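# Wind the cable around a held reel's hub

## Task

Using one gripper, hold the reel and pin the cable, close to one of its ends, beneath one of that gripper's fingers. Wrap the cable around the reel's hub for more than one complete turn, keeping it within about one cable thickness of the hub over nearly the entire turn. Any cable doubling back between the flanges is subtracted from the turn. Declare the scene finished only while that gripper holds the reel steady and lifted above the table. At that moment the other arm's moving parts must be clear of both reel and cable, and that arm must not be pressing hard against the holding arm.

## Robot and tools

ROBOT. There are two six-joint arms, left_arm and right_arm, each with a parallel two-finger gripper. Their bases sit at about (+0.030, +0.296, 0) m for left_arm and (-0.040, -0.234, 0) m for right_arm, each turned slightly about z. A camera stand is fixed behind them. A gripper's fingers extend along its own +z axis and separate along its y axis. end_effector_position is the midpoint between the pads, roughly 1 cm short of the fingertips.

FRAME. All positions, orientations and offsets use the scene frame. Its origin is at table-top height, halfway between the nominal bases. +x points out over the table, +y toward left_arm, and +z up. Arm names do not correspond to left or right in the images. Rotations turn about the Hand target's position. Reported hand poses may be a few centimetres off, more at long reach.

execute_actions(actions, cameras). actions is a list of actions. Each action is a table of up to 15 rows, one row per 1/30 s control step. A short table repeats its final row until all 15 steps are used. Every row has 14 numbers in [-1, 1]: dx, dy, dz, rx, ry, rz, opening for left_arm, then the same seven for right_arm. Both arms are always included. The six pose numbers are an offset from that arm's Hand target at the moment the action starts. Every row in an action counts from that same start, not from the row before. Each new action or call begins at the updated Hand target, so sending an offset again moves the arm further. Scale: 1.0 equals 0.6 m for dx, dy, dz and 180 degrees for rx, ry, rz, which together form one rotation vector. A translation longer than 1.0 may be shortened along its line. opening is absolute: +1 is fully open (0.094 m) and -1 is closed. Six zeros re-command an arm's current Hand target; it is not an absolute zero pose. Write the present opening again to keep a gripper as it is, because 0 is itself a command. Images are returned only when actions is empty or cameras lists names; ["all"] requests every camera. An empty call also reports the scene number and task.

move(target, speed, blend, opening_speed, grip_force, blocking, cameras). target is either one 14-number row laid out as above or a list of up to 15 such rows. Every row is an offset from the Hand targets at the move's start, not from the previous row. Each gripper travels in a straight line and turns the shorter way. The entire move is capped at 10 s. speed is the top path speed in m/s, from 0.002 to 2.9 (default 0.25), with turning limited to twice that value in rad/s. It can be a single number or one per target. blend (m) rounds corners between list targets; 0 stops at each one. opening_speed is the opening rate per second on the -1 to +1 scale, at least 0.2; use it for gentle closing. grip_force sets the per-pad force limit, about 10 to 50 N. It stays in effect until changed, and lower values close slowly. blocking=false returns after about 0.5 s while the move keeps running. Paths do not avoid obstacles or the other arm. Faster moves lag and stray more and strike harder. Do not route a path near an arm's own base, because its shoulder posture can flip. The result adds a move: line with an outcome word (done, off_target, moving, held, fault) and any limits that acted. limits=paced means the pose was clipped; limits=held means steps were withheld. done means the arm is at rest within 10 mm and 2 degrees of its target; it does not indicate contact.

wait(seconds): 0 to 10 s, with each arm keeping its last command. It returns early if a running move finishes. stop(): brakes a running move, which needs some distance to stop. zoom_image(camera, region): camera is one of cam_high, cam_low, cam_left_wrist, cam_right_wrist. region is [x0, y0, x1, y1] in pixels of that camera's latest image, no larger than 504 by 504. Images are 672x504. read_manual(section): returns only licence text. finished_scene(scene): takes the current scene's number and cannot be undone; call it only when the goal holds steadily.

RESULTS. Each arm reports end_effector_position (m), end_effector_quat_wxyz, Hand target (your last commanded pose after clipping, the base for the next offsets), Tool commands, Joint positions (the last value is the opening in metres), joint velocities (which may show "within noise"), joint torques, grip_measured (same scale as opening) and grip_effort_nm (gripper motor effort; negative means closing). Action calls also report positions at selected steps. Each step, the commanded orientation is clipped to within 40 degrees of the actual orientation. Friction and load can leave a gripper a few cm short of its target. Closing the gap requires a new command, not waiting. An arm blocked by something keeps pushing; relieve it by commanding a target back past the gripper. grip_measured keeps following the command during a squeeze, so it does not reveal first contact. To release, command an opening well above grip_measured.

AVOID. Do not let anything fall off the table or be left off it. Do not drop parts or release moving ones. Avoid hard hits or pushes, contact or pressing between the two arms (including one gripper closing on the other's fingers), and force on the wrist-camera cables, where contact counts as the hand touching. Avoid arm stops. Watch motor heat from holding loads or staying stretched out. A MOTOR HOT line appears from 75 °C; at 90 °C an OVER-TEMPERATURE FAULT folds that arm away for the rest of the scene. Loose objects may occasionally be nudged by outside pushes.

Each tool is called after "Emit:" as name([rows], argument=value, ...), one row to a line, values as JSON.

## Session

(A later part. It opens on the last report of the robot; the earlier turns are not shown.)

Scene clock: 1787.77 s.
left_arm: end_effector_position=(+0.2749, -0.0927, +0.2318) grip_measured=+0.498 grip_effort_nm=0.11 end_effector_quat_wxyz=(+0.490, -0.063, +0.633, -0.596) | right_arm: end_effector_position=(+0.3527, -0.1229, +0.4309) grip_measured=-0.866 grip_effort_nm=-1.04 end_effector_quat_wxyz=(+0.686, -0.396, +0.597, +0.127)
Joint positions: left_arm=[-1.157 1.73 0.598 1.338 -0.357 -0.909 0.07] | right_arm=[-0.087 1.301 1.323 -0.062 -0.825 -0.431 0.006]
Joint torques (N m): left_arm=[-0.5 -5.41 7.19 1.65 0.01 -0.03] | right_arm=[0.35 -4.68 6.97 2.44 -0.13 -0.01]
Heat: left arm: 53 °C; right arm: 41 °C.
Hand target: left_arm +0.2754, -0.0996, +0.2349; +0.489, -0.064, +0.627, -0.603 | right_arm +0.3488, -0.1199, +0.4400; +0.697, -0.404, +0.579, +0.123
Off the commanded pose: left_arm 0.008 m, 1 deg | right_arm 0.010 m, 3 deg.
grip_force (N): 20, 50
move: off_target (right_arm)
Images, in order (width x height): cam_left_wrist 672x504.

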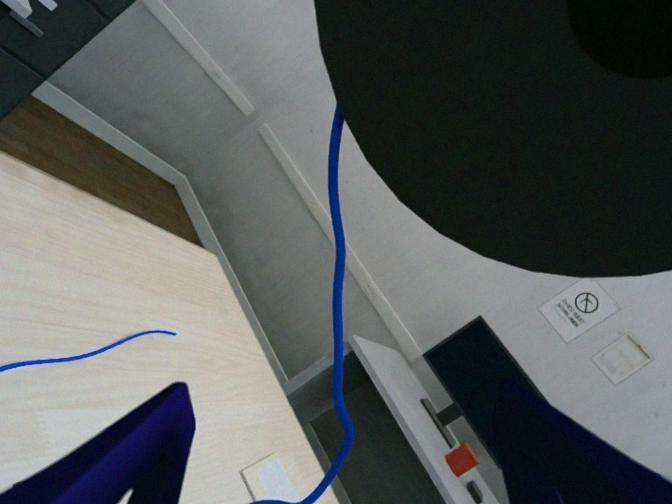

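Emit:
move([
  [0.0927, -0.0923, 0.0254, 0, 0, 0, 0.5, 0, 0, 0, 0, 0, 0, -1.0],
  [0.0927, -0.0923, 0.0254, 0, 0, 0, -0.91, 0, 0, 0, 0, 0, 0, -1.0],
], speed=[0.1, 0.05], opening_speed=1.0, cameras=["cam_left_wrist", "cam_right_wrist", "cam_high"])

Scene clock: 1804.87 s.
left_arm: end_effector_position=(+0.3256, -0.1502, +0.2479) grip_measured=-0.908 grip_effort_nm=-0.12 end_effector_quat_wxyz=(+0.487, -0.063, +0.633, -0.599) | right_arm: end_effector_position=(+0.3527, -0.1230, +0.4309) grip_measured=-0.866 grip_effort_nm=-1.04 end_effector_quat_wxyz=(+0.686, -0.397, +0.597, +0.126)
Joint positions: left_arm=[-1.092 1.905 0.932 1.175 -0.288 -0.929 0.004] | right_arm=[-0.087 1.301 1.323 -0.062 -0.825 -0.435 0.006]
Joint torques (N m): left_arm=[0.61 -7.58 8.16 1.63 0.06 -0.04] | right_arm=[0.35 -4.67 6.99 2.42 -0.13 0.05]
Heat: left arm: 51 °C; right arm: 41 °C.
Hand target: left_arm +0.3311, -0.1551, +0.2501; +0.489, -0.064, +0.627, -0.603 | right_arm +0.3488, -0.1199, +0.4400; +0.697, -0.404, +0.579, +0.123
Off the commanded pose: left_arm 0.008 m, 1 deg | right_arm 0.010 m, 3 deg.
grip_force (N): 20, 50
move: off_target (right_arm)
Images, in order (width x height): cam_high 672x504, cam_left_wrist 672x504, cam_right_wrist 672x504.

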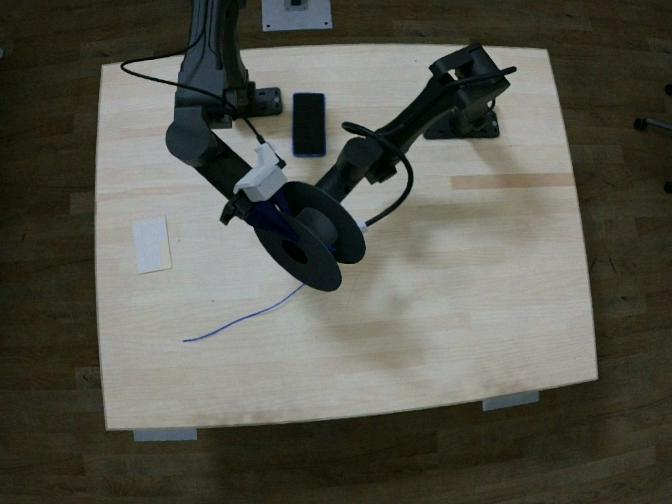

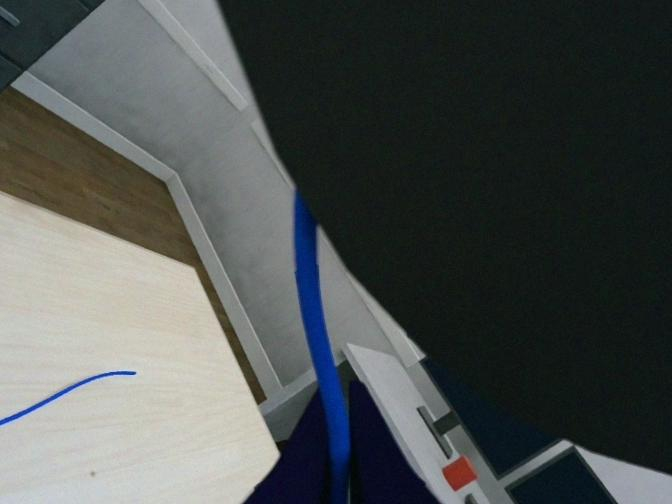

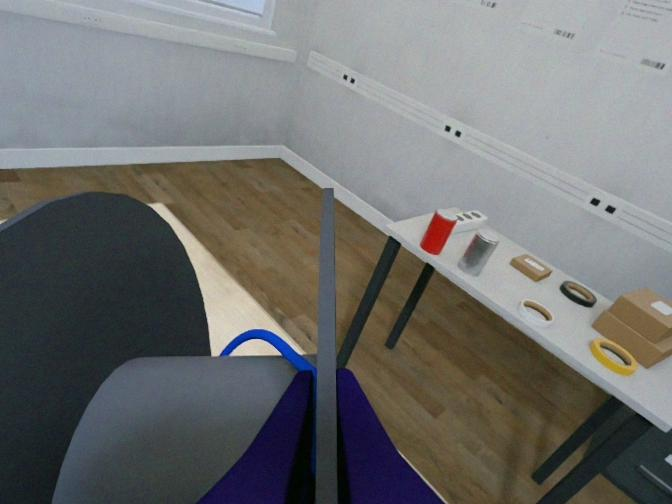

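Emit:
move([
  [-0.0325, -0.0442, 0.0372, -0.0693, 0.0431, -0.0256, -0.905, 0, 0, 0, 0, 0, 0, -1.0],
  [-0.0815, -0.0542, 0.1162, -0.157, 0.0976, -0.0581, -0.905, 0, 0, 0, 0, 0, 0, -1.0],
  [-0.1147, -0.0373, 0.1917, -0.2309, 0.1436, -0.0854, -0.905, 0, 0, 0, 0, 0, 0, -1.0],
], speed=0.08, blend=[0.02, 0.02, 0], cameras=["all"])

Scene clock: 1842.57 s.
left_arm: end_effector_position=(+0.2669, -0.1865, +0.3243) grip_measured=-0.907 grip_effort_nm=0.11 end_effector_quat_wxyz=(-0.208, +0.277, -0.505, +0.790) | right_arm: end_effector_position=(+0.3527, -0.1230, +0.4309) grip_measured=-0.866 grip_effort_nm=-1.04 end_effector_quat_wxyz=(+0.686, -0.397, +0.597, +0.126)
Joint positions: left_arm=[-1.26 1.872 1.079 1.169 -0.413 -1.659 0.004] | right_arm=[-0.087 1.301 1.323 -0.062 -0.825 -0.435 0.006]
Joint torques (N m): left_arm=[-0.64 -14 8.68 1.46 -0.08 -0.05] | right_arm=[0.28 -4.67 6.95 2.43 -0.13 0.01]
Heat: left arm: 50 °C; right arm: 41 °C.
Hand target: left_arm +0.2622, -0.1774, +0.3652; -0.203, +0.279, -0.468, +0.813 | right_arm +0.3488, -0.1199, +0.4400; +0.697, -0.404, +0.579, +0.123
Off the commanded pose: left_arm 0.042 m, 5 deg | right_arm 0.010 m, 3 deg.
grip_force (N): 20, 50
move: off_target (left_arm, right_arm)

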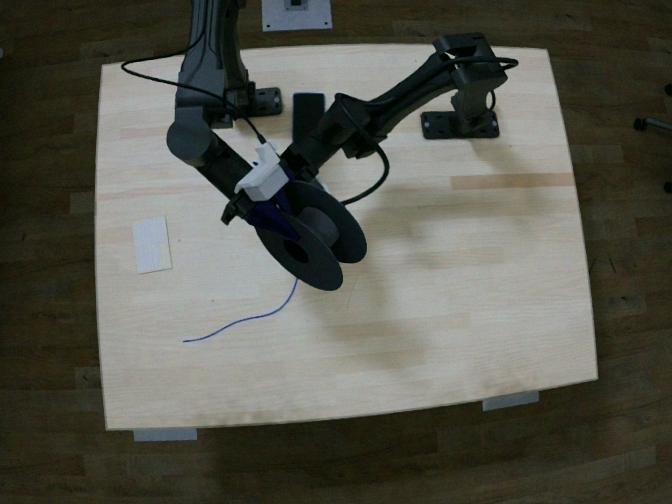

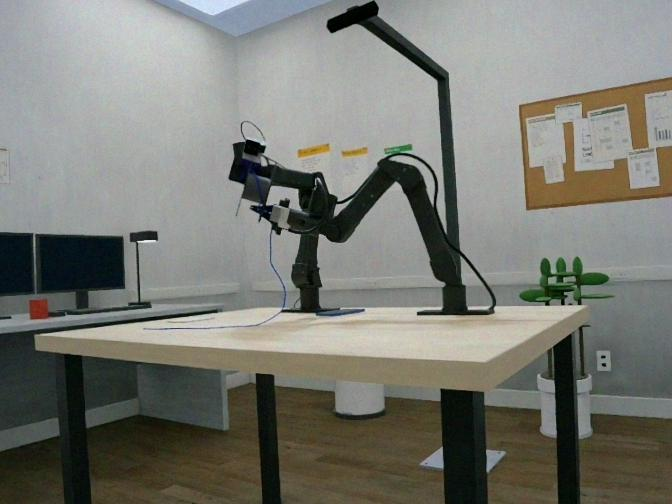

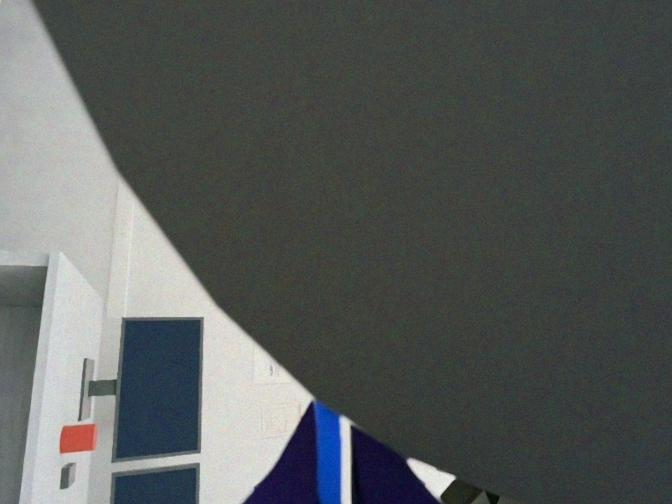

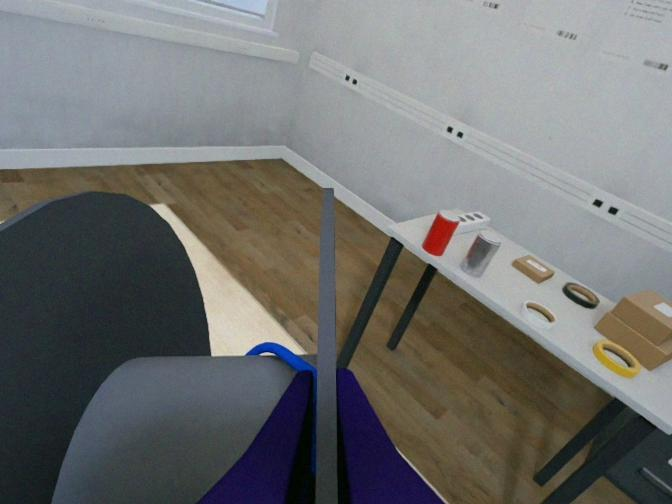

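Emit:
move([
  [-0.0032, 0.0032, 0.0432, 0, 0, 0, -0.905, 0, 0, 0, 0, 0, 0, -1.0],
  [-0.014, 0.0423, 0.1103, -0.0157, -0.0157, 0, -0.905, 0, 0, 0, 0, 0, 0, -1.0],
  [-0.0102, 0.0902, 0.1608, -0.0314, -0.0314, 0, -0.905, 0, 0, 0, 0, 0, 0, -1.0],
], speed=0.08, blend=[0.02, 0.02, 0], cameras=["all"])

Scene clock: 1855.53 s.
left_arm: end_effector_position=(+0.2586, -0.1721, +0.3795) grip_measured=-0.907 grip_effort_nm=0.11 end_effector_quat_wxyz=(-0.203, +0.249, -0.520, +0.792) | right_arm: end_effector_position=(+0.3520, -0.1206, +0.4386) grip_measured=-0.866 grip_effort_nm=-1.04 end_effector_quat_wxyz=(+0.696, -0.397, +0.585, +0.126)
Joint positions: left_arm=[-1.242 1.705 1.115 0.954 -0.339 -1.639 0.004] | right_arm=[-0.082 1.301 1.323 -0.023 -0.827 -0.417 0.006]
Joint torques (N m): left_arm=[1.85 -17.26 7.21 2.55 -0.16 0.06] | right_arm=[-0.21 -4.55 6.91 2 -0.11 -0.13]
Heat: left arm: 49 °C; right arm: 41 °C.
Hand target: left_arm +0.2562, -0.1232, +0.4618; -0.212, +0.248, -0.417, +0.848 | right_arm +0.3489, -0.1200, +0.4400; +0.697, -0.404, +0.579, +0.122
Off the commanded pose: left_arm 0.096 m, 13 deg | right_arm 0.003 m, 1 deg.
grip_force (N): 20, 50
move: off_target (left_arm); blend cut to 0.0135 m at target 1

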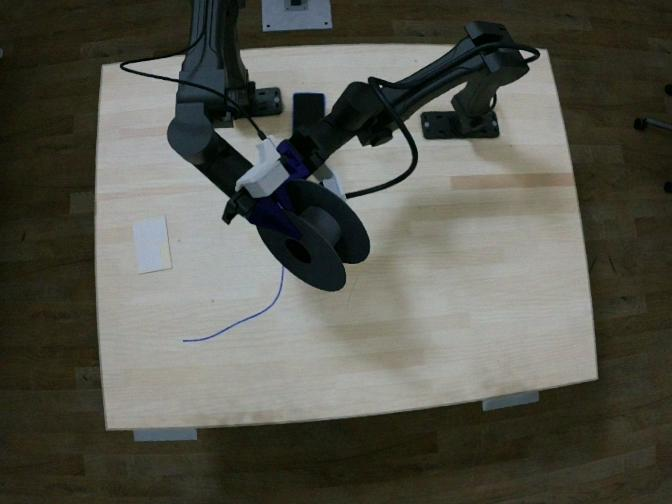

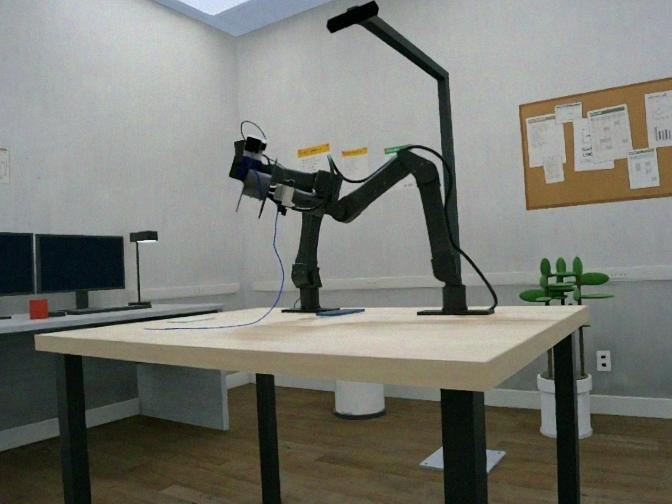

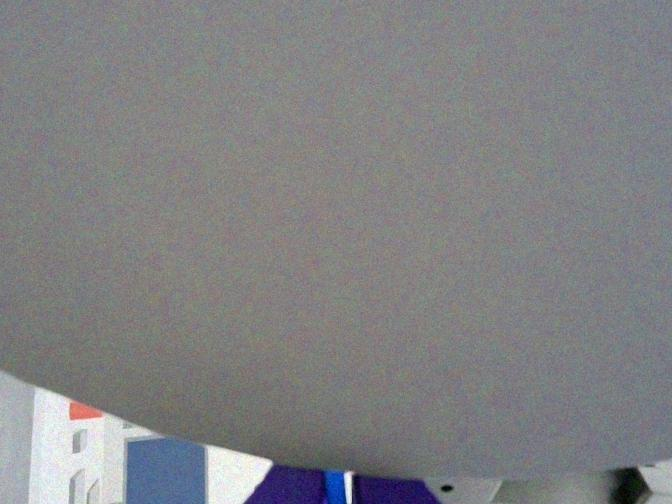

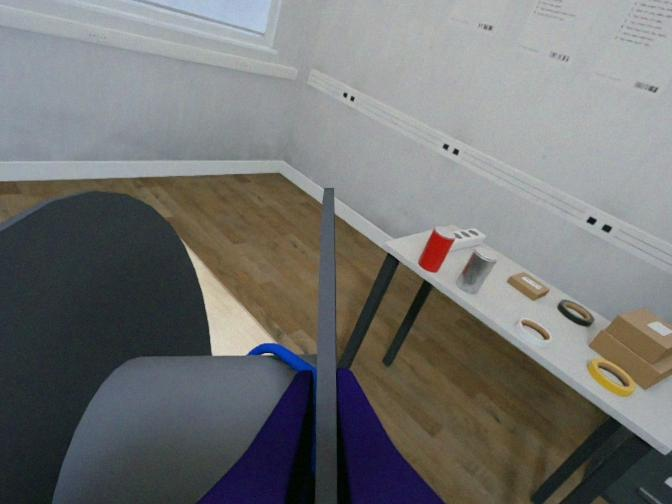

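Emit:
move([
  [-0.0127, -0.0815, -0.1705, 0, 0, 0, -0.5, 0, 0, 0, 0, 0, 0, -1.0],
  [-0.097, 0.039, -0.193, 0, 0, 0, 0.4, 0, 0, 0, 0, 0, 0, -1.0],
], speed=[0.1, 0.15], cameras=["cam_high"])

Scene clock: 1880.90 s.
left_arm: end_effector_position=(+0.2063, -0.1298, +0.2926) grip_measured=+0.398 grip_effort_nm=0.11 end_effector_quat_wxyz=(-0.217, +0.250, -0.519, +0.788) | right_arm: end_effector_position=(+0.3508, -0.1194, +0.4316) grip_measured=-0.866 grip_effort_nm=-1.04 end_effector_quat_wxyz=(+0.686, -0.400, +0.594, +0.131)
Joint positions: left_arm=[-1.369 1.713 0.708 1.394 -0.476 -1.566 0.066] | right_arm=[-0.081 1.3 1.323 -0.06 -0.833 -0.431 0.006]
Joint torques (N m): left_arm=[-0.47 -10.77 4.12 3.14 -0.03 0.14] | right_arm=[-0.35 -4.57 6.99 2.41 -0.06 -0.01]
Heat: left arm: 56 °C; right arm: 39 °C.
Hand target: left_arm +0.1980, -0.0998, +0.3459; -0.212, +0.248, -0.417, +0.848 | right_arm +0.3489, -0.1199, +0.4399; +0.697, -0.404, +0.579, +0.123
Off the commanded pose: left_arm 0.062 m, 14 deg | right_arm 0.009 m, 2 deg.
joint sent to its limit (left arm) — joint 4 (wrist pitch), upper limit. The joint targets are off in position, not in orientation.
grip_force (N): 20, 50
move: off_target (left_arm); target 2's new opening was sent with left_arm's hand 0.062 m and 14 deg from that target
Images, in order (width x height): cam_high 672x504.

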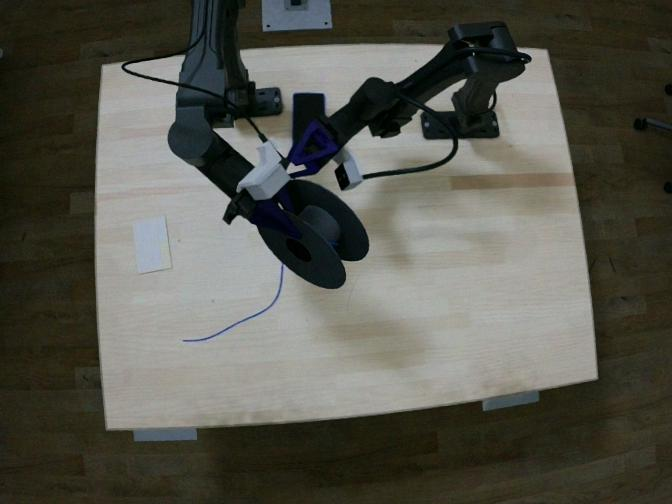

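Emit:
move([
  [0.07, 0.1163, -0.1665, 0.4402, -0.3403, 0.2194, 0.4, 0, 0, 0, 0, 0, 0, -1.0],
  [0.0867, 0.0663, -0.175, -0.4856, 0.5616, -0.3006, 0.5, 0, 0, 0, 0, 0, 0, -1.0],
], speed=[0.4, 0.4], cameras=["all"])

Scene clock: 1911.00 s.
left_arm: end_effector_position=(+0.2490, -0.0560, +0.2247) grip_measured=+0.498 grip_effort_nm=0.11 end_effector_quat_wxyz=(+0.639, +0.640, +0.126, +0.407) | right_arm: end_effector_position=(+0.3508, -0.1194, +0.4316) grip_measured=-0.866 grip_effort_nm=-1.04 end_effector_quat_wxyz=(+0.686, -0.400, +0.594, +0.131)
Joint positions: left_arm=[-1.176 1.547 0.419 1.288 -0.353 1.998 0.07] | right_arm=[-0.081 1.3 1.323 -0.06 -0.833 -0.431 0.006]
Joint torques (N m): left_arm=[-0.42 -4.08 7.16 2.05 -0.07 -0.02] | right_arm=[-0.34 -4.53 6.99 2.4 -0.06 -0.01]
Heat: left arm: 60 °C; right arm: 41 °C.
Hand target: left_arm +0.2500, -0.0600, +0.2409; +0.659, +0.616, +0.131, +0.412 | right_arm +0.3489, -0.1199, +0.4399; +0.697, -0.404, +0.579, +0.123
Off the commanded pose: left_arm 0.017 m, 4 deg | right_arm 0.009 m, 2 deg.
grip_force (N): 20, 50
move: off_target (left_arm); target 2's new opening was sent with left_arm's hand 0.017 m and 4 deg from that target

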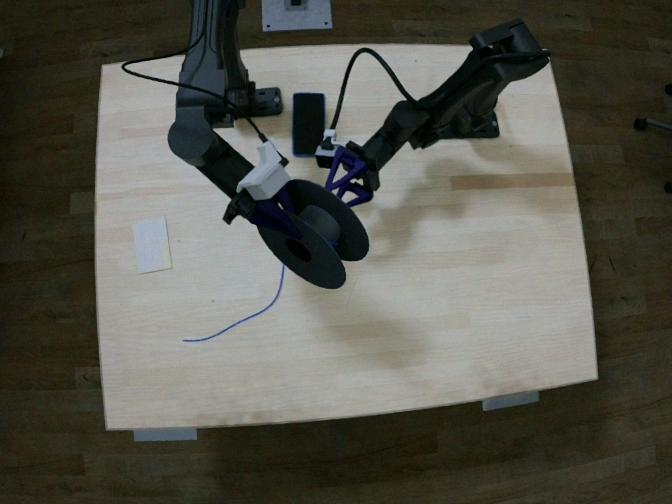

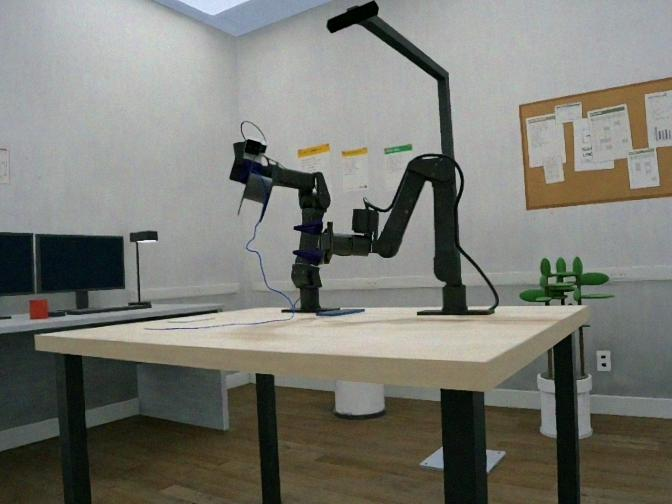

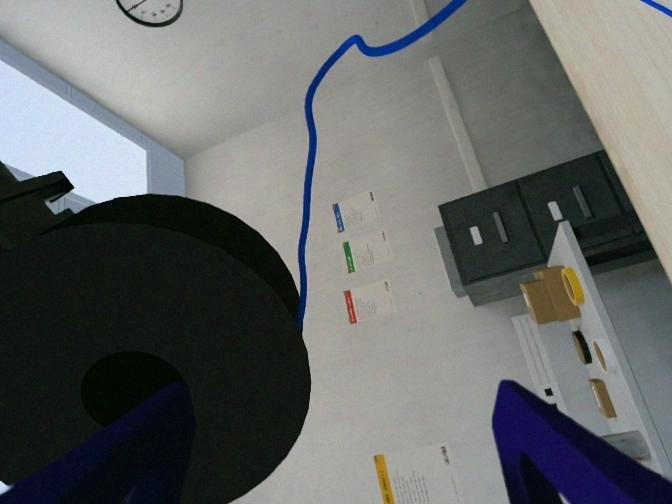

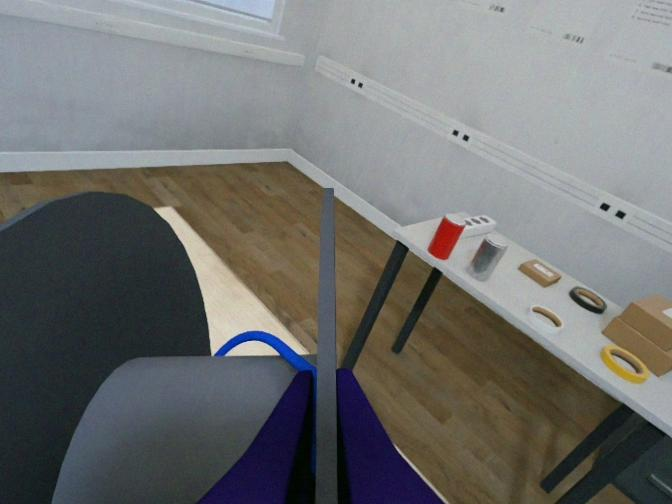

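Emit:
move([
  [0.048, -0.0883, 0.0268, 0, 0, 0, 0.5, 0, 0, 0, 0, 0, 0, -1.0],
  [0.122, -0.1658, 0.043, 0, 0, 0, 0.5, 0, 0, 0, 0, 0, 0, -1.0],
], speed=[0.15, 0.1], blend=[0.01, 0], cameras=["cam_left_wrist", "cam_low"])

Scene clock: 1929.70 s.
left_arm: end_effector_position=(+0.3181, -0.1501, +0.2632) grip_measured=+0.498 grip_effort_nm=0.11 end_effector_quat_wxyz=(+0.650, +0.620, +0.133, +0.419) | right_arm: end_effector_position=(+0.3602, -0.1339, +0.4367) grip_measured=-0.866 grip_effort_nm=-1.04 end_effector_quat_wxyz=(+0.700, -0.395, +0.590, +0.080)
Joint positions: left_arm=[-1.111 1.857 0.938 1.127 -0.31 1.997 0.07] | right_arm=[-0.097 1.3 1.323 -0.033 -0.77 -0.484 0.006]
Joint torques (N m): left_arm=[0.73 -7.06 9.46 1.5 0.25 -0.16] | right_arm=[1.1 -4.57 7.23 2.06 -0.62 0.52]
Heat: left arm: 57 °C; right arm: 42 °C.
Hand target: left_arm +0.3232, -0.1595, +0.2668; +0.659, +0.616, +0.131, +0.411 | right_arm +0.3489, -0.1199, +0.4400; +0.697, -0.404, +0.579, +0.123
Off the commanded pose: left_arm 0.011 m, 1 deg | right_arm 0.018 m, 5 deg.
grip_force (N): 20, 50
move: off_target (left_arm, right_arm)
Images, in order (width x height): cam_low 672x504, cam_left_wrist 672x504.

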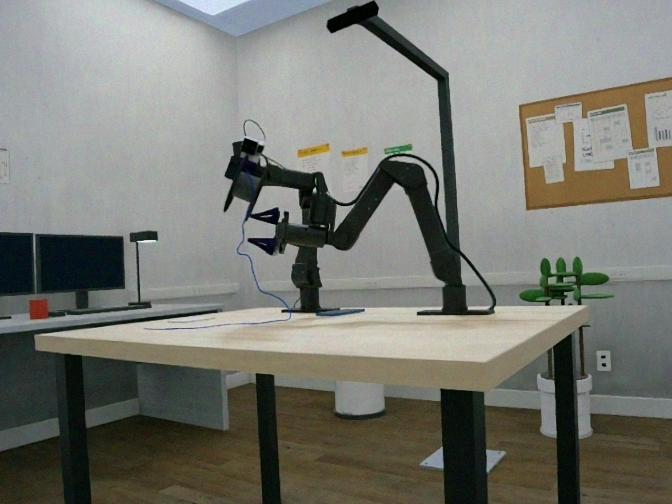

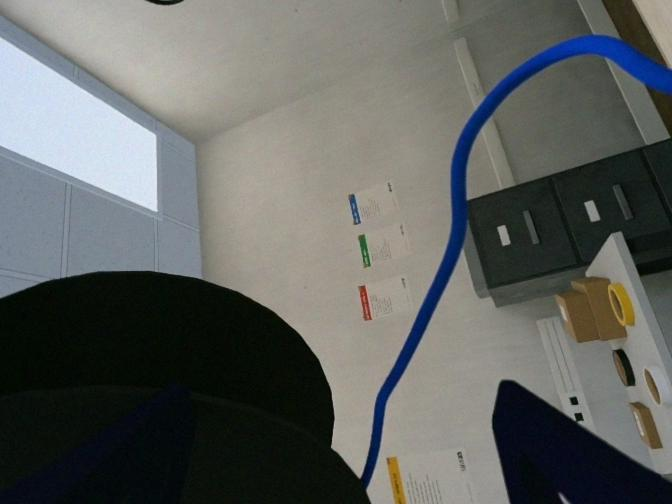

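Emit:
move([
  [-0.0382, 0.0428, -0.0025, 0, 0, 0, 0.2, 0, 0, 0, 0, 0, 0, -1.0],
  [-0.059, -0.0175, -0.058, 0, 0, 0, 0.2, 0, 0, 0, 0, 0, 0, -1.0],
], speed=[0.12, 0.12], blend=[0.01, 0], cameras=["cam_left_wrist"])

Scene clock: 1956.87 s.
left_arm: end_effector_position=(+0.2863, -0.1663, +0.2111) grip_measured=+0.202 grip_effort_nm=-0.12 end_effector_quat_wxyz=(+0.631, +0.651, +0.122, +0.404) | right_arm: end_effector_position=(+0.3537, -0.1255, +0.4313) grip_measured=-0.866 grip_effort_nm=-1.04 end_effector_quat_wxyz=(+0.688, -0.397, +0.596, +0.118)
Joint positions: left_arm=[-1.199 1.942 0.881 1.193 -0.372 2.002 0.056] | right_arm=[-0.092 1.3 1.323 -0.062 -0.818 -0.446 0.006]
Joint torques (N m): left_arm=[-0.31 -7.92 7.79 2.3 -0.04 -0.03] | right_arm=[0.68 -4.6 6.98 2.42 -0.19 0.15]
Heat: left arm: 53 °C; right arm: 41 °C.
Hand target: left_arm +0.2877, -0.1700, +0.2320; +0.659, +0.616, +0.131, +0.411 | right_arm +0.3489, -0.1199, +0.4400; +0.697, -0.404, +0.579, +0.123
Off the commanded pose: left_arm 0.021 m, 5 deg | right_arm 0.011 m, 2 deg.
grip_force (N): 20, 50
move: off_target (left_arm, right_arm)
Images, in order (width x height): cam_left_wrist 672x504.

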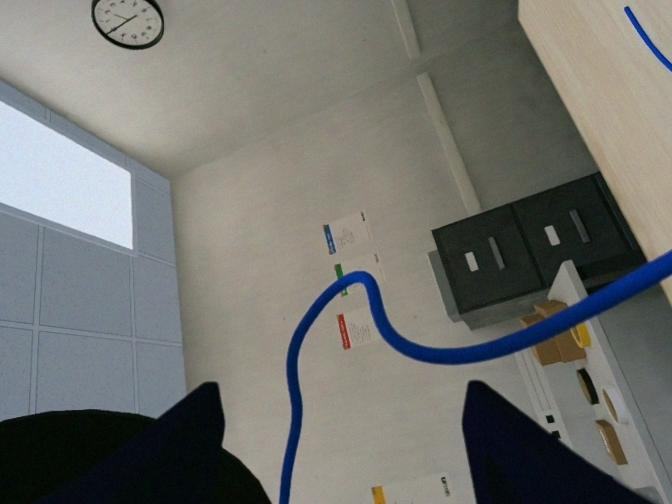

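Emit:
move([
  [0.0352, -0.0715, -0.0072, 0, 0, 0, -0.3, 0, 0, 0, 0, 0, 0, -1.0],
], speed=0.1, cameras=["cam_left_wrist", "cam_low"])

Scene clock: 1977.90 s.
left_arm: end_effector_position=(+0.3032, -0.2085, +0.2291) grip_measured=-0.298 grip_effort_nm=-0.12 end_effector_quat_wxyz=(+0.656, +0.621, +0.128, +0.409) | right_arm: end_effector_position=(+0.3537, -0.1255, +0.4313) grip_measured=-0.866 grip_effort_nm=-1.04 end_effector_quat_wxyz=(+0.688, -0.397, +0.596, +0.118)
Joint positions: left_arm=[-1.199 2.084 1.107 1.188 -0.373 2.002 0.033] | right_arm=[-0.092 1.3 1.323 -0.062 -0.818 -0.446 0.006]
Joint torques (N m): left_arm=[0.54 -8.64 8.06 1.66 0.01 -0.03] | right_arm=[0.68 -4.55 6.98 2.42 -0.2 0.13]
Heat: left arm: 55 °C; right arm: 41 °C.
Hand target: left_arm +0.3088, -0.2130, +0.2276; +0.659, +0.616, +0.131, +0.411 | right_arm +0.3489, -0.1199, +0.4400; +0.697, -0.404, +0.579, +0.123
Off the commanded pose: left_arm 0.007 m, 1 deg | right_arm 0.011 m, 2 deg.
grip_force (N): 20, 50
move: off_target (right_arm)
Images, in order (width x height): cam_low 672x504, cam_left_wrist 672x504.

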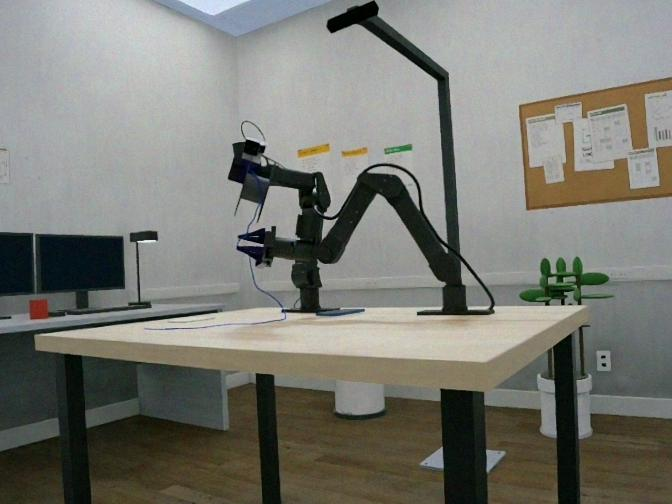

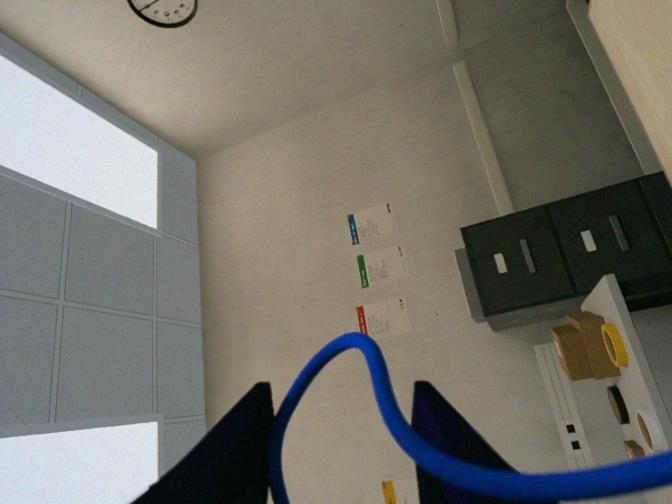

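Emit:
move([
  [-0.0477, 0.0392, 0.0085, 0, 0, 0, -0.55, 0, 0, 0, 0, 0, 0, -1.0],
  [0.0257, -0.0378, 0.0298, 0, 0, 0, -0.55, 0, 0, 0, 0, 0, 0, -1.0],
], speed=[0.1, 0.08], cameras=["cam_left_wrist"])

Scene clock: 1999.93 s.
left_arm: end_effector_position=(+0.3208, -0.2277, +0.2503) grip_measured=-0.548 grip_effort_nm=-0.12 end_effector_quat_wxyz=(+0.655, +0.616, +0.132, +0.418) | right_arm: end_effector_position=(+0.3537, -0.1255, +0.4313) grip_measured=-0.866 grip_effort_nm=-1.03 end_effector_quat_wxyz=(+0.688, -0.397, +0.596, +0.118)
Joint positions: left_arm=[-1.185 2.119 1.258 1.085 -0.376 2.012 0.021] | right_arm=[-0.092 1.3 1.323 -0.062 -0.818 -0.446 0.006]
Joint torques (N m): left_arm=[0.42 -9.24 8.61 1.53 0.2 -0.14] | right_arm=[0.65 -4.57 6.99 2.42 -0.2 0.13]
Heat: left arm: 51 °C; right arm: 41 °C.
Hand target: left_arm +0.3243, -0.2356, +0.2455; +0.659, +0.616, +0.131, +0.411 | right_arm +0.3489, -0.1199, +0.4399; +0.697, -0.404, +0.579, +0.123
Off the commanded pose: left_arm 0.010 m, 1 deg | right_arm 0.011 m, 2 deg.
grip_force (N): 20, 50
move: off_target (right_arm)
Images, in order (width x height): cam_left_wrist 672x504.

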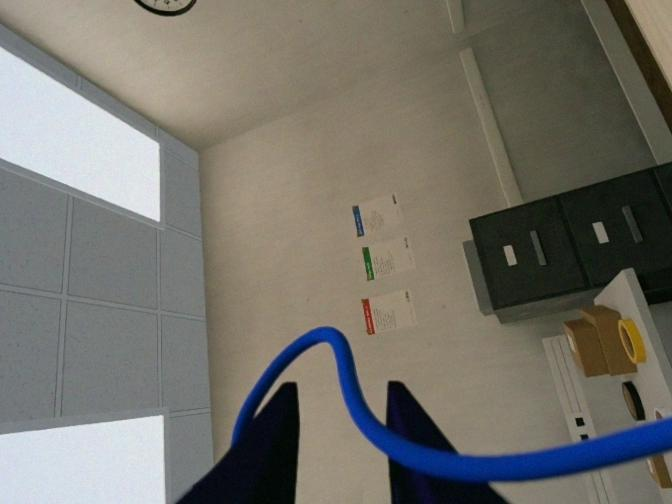

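Emit:
execute_actions(actions=[], cameras=["all"])

Scene clock: 2030.43 s.
left_arm: end_effector_position=(+0.3208, -0.2278, +0.2502) grip_measured=-0.548 grip_effort_nm=-0.12 end_effector_quat_wxyz=(+0.654, +0.616, +0.132, +0.418) | right_arm: end_effector_position=(+0.3537, -0.1255, +0.4313) grip_measured=-0.866 grip_effort_nm=-1.04 end_effector_quat_wxyz=(+0.688, -0.397, +0.596, +0.118)
Joint positions: left_arm=[-1.185 2.119 1.258 1.084 -0.376 2.012 0.021] | right_arm=[-0.092 1.3 1.323 -0.062 -0.818 -0.446 0.006]
Joint velocities: within noise
Joint torques (N m): left_arm=[0.42 -9.22 8.61 1.53 0.17 -0.13] | right_arm=[0.7 -4.62 6.95 2.42 -0.2 0.13]
Heat: left arm: 50 °C; right arm: 41 °C.
Hand target: left_arm +0.3244, -0.2356, +0.2456; +0.659, +0.616, +0.131, +0.412 | right_arm +0.3489, -0.1199, +0.4399; +0.697, -0.404, +0.579, +0.123
Tool commands: left_gripper/opening=-0.55 right_gripper/opening=-1.0
Off the commanded pose: left_arm 0.010 m, 1 deg | right_arm 0.011 m, 2 deg.
grip_force (N): 20, 50

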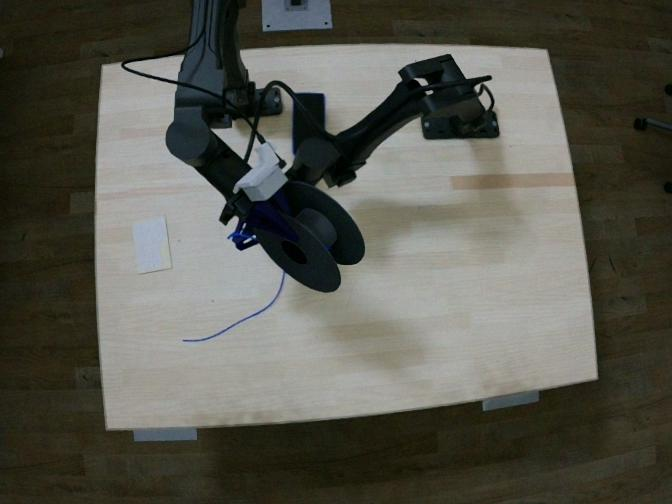

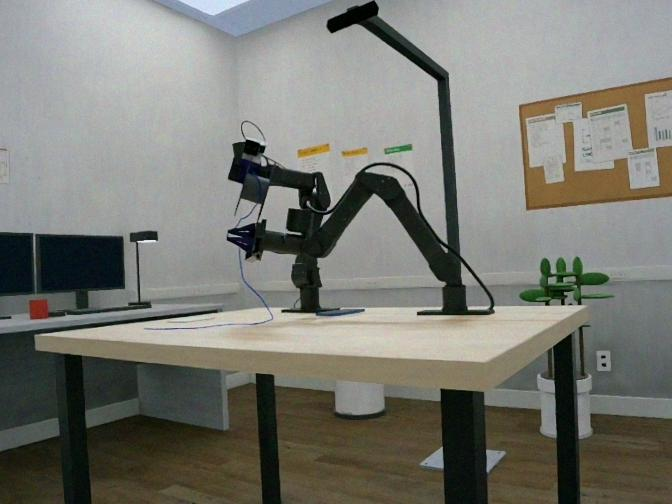

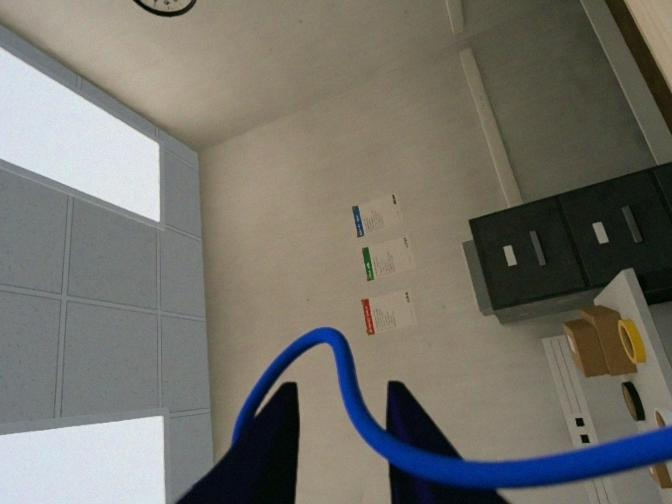

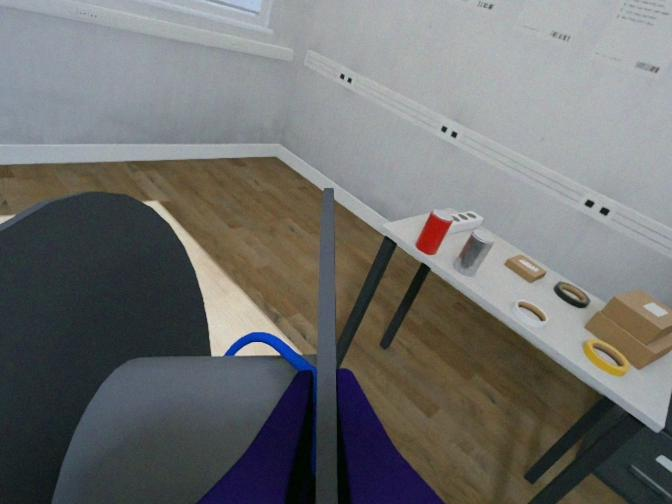

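Emit:
zoom_image(camera="cam_left_wrist", region=[180, 300, 480, 504])

Emit:
zoom_image(camera="cam_low", region=[190, 110, 330, 340])

Emit:
zoom_image(camera="cam_high", region=[160, 120, 400, 360])

Scaled by 1.680.

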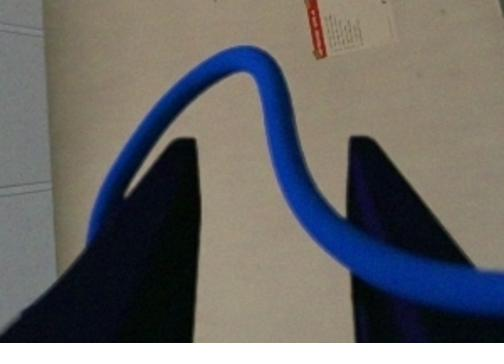

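Scaled by 2.191.

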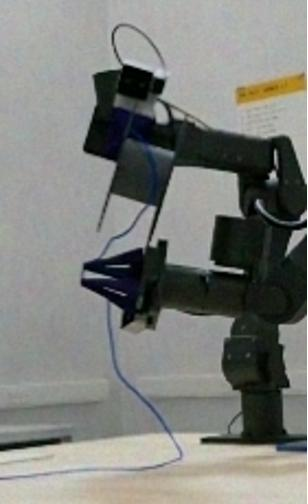

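Scaled by 2.100.

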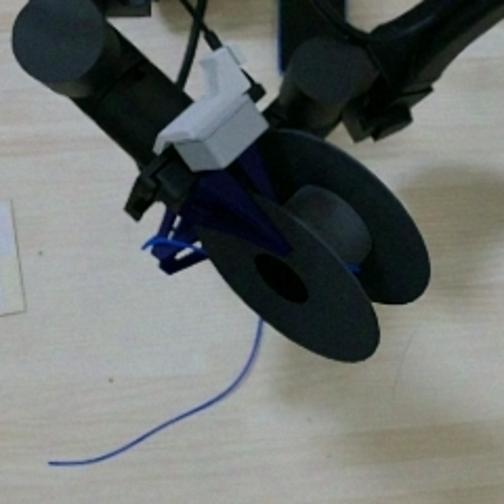

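Emit:
move(target=[-0.0817, 0.066, 0.01, 0, 0, 0, -0.45, 0, 0, 0, 0, 0, 0, -1], speed=0.1, cameras=["cam_left_wrist", "cam_low", "cam_high"])

Scene clock: 2097.50 s.
left_arm: end_effector_position=(+0.2797, -0.2057, +0.2192) grip_measured=-0.452 grip_effort_nm=0.11 end_effector_quat_wxyz=(+0.633, +0.648, +0.121, +0.406) | right_arm: end_effector_position=(+0.3537, -0.1255, +0.4313) grip_measured=-0.866 grip_effort_nm=-1.04 end_effector_quat_wxyz=(+0.688, -0.397, +0.596, +0.118)
Joint positions: left_arm=[-1.252 2.027 1.048 1.123 -0.425 2.016 0.026] | right_arm=[-0.092 1.3 1.323 -0.062 -0.818 -0.446 0.006]
Joint torques (N m): left_arm=[-0.4 -14.69 4.42 2.02 -0.11 -0.04] | right_arm=[0.64 -4.59 6.99 2.44 -0.19 0.14]
Heat: left arm: 48 °C; right arm: 41 °C.
Hand target: left_arm +0.2752, -0.1961, +0.2514; +0.659, +0.616, +0.131, +0.411 | right_arm +0.3489, -0.1199, +0.4400; +0.697, -0.404, +0.579, +0.123
Off the commanded pose: left_arm 0.034 m, 5 deg | right_arm 0.011 m, 2 deg.
grip_force (N): 20, 50
move: off_target (left_arm, right_arm)
Images, in order (width x height): cam_high 672x504, cam_low 672x504, cam_left_wrist 672x504.

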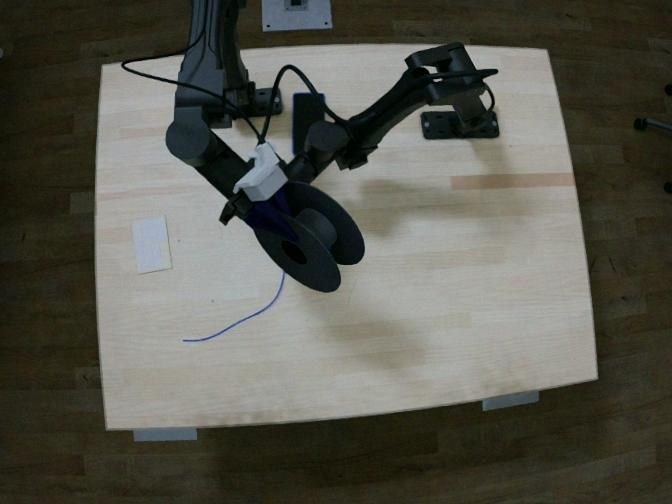

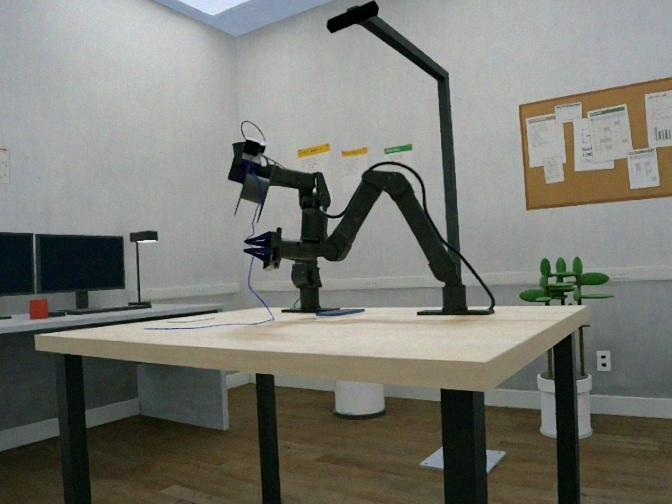

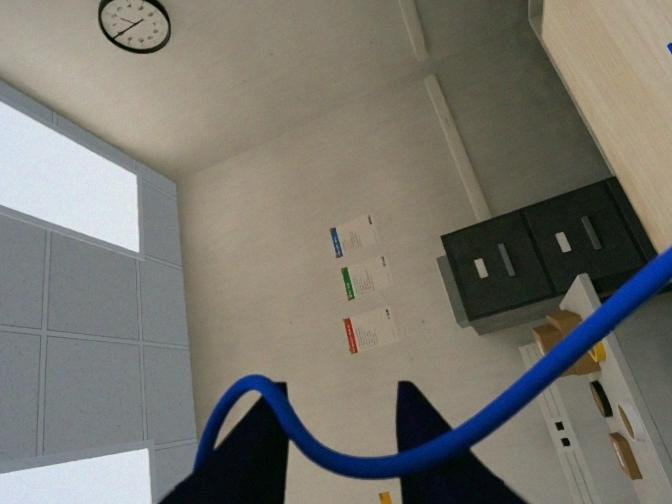

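Emit:
move(target=[-0.07, 0.022, 0.035, 0, 0, 0, -0.45, 0, 0, 0, 0, 0, 0, -1], speed=0.1, cameras=["cam_left_wrist", "cam_low"])

Scene clock: 2106.63 s.
left_arm: end_effector_position=(+0.2353, -0.1925, +0.2515) grip_measured=-0.452 grip_effort_nm=0.11 end_effector_quat_wxyz=(+0.644, +0.634, +0.122, +0.409) | right_arm: end_effector_position=(+0.3537, -0.1255, +0.4313) grip_measured=-0.866 grip_effort_nm=-1.04 end_effector_quat_wxyz=(+0.688, -0.397, +0.596, +0.118)
Joint positions: left_arm=[-1.354 1.897 0.967 1.121 -0.522 2.043 0.026] | right_arm=[-0.092 1.3 1.323 -0.062 -0.818 -0.446 0.006]
Joint torques (N m): left_arm=[-0.21 -13.29 4.55 1.67 -0.04 -0.02] | right_arm=[0.69 -4.56 7.04 2.43 -0.19 0.14]
Heat: left arm: 48 °C; right arm: 41 °C.
Hand target: left_arm +0.2333, -0.1828, +0.2724; +0.659, +0.616, +0.131, +0.411 | right_arm +0.3489, -0.1199, +0.4400; +0.697, -0.404, +0.579, +0.123
Off the commanded pose: left_arm 0.023 m, 3 deg | right_arm 0.011 m, 2 deg.
grip_force (N): 20, 50
move: off_target (left_arm, right_arm)
Images, in order (width x height): cam_low 672x504, cam_left_wrist 672x504.

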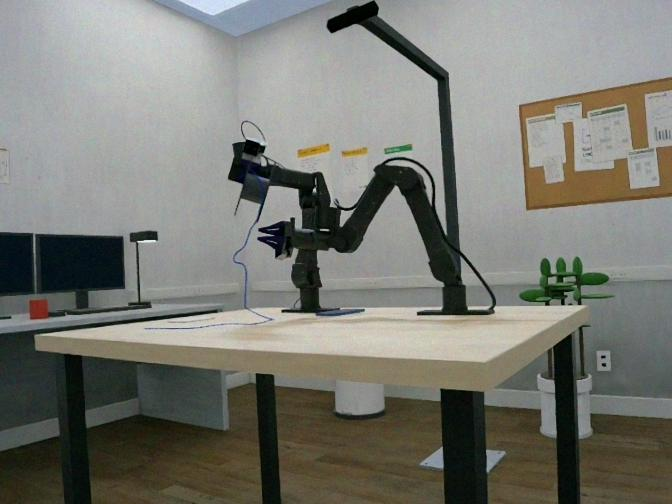

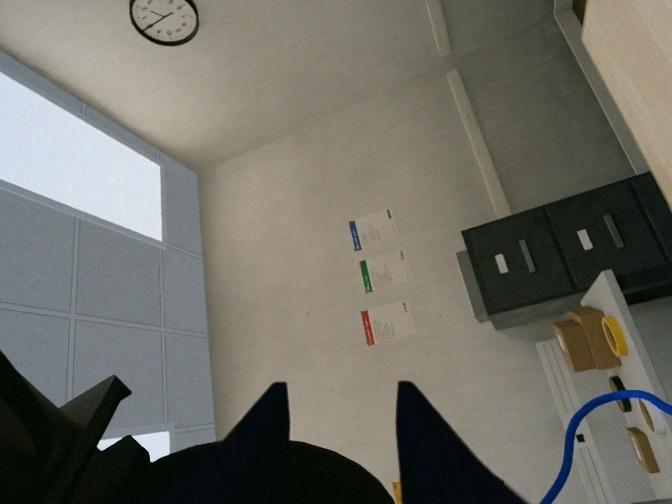

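Emit:
zoom_image(camera="cam_low", region=[190, 110, 330, 340])

Emit:
zoom_image(camera="cam_left_wrist", region=[420, 300, 672, 504])

Scaled by 2.191.

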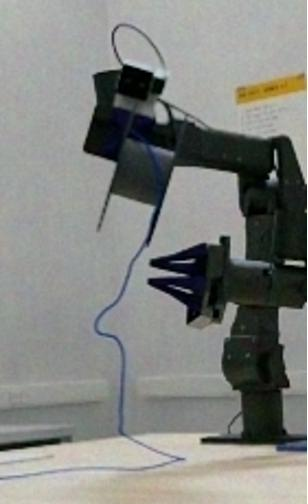

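Scaled by 2.000.

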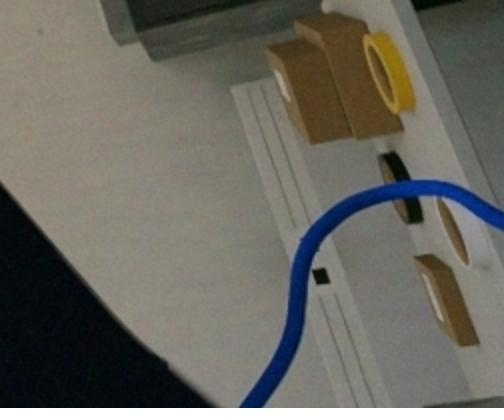

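Emit:
zoom_image(camera="cam_left_wrist", region=[530, 380, 640, 504])

Emit:
zoom_image(camera="cam_low", region=[220, 190, 290, 280])

Scaled by 4.065.

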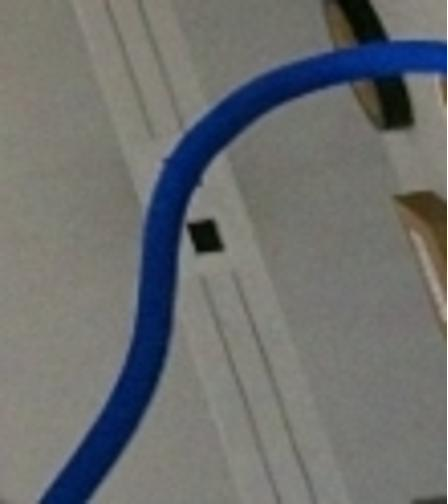

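Scaled by 5.600.

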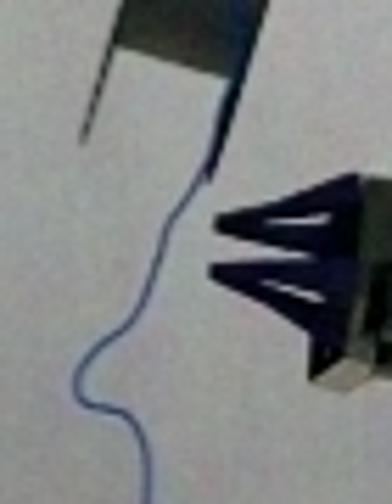

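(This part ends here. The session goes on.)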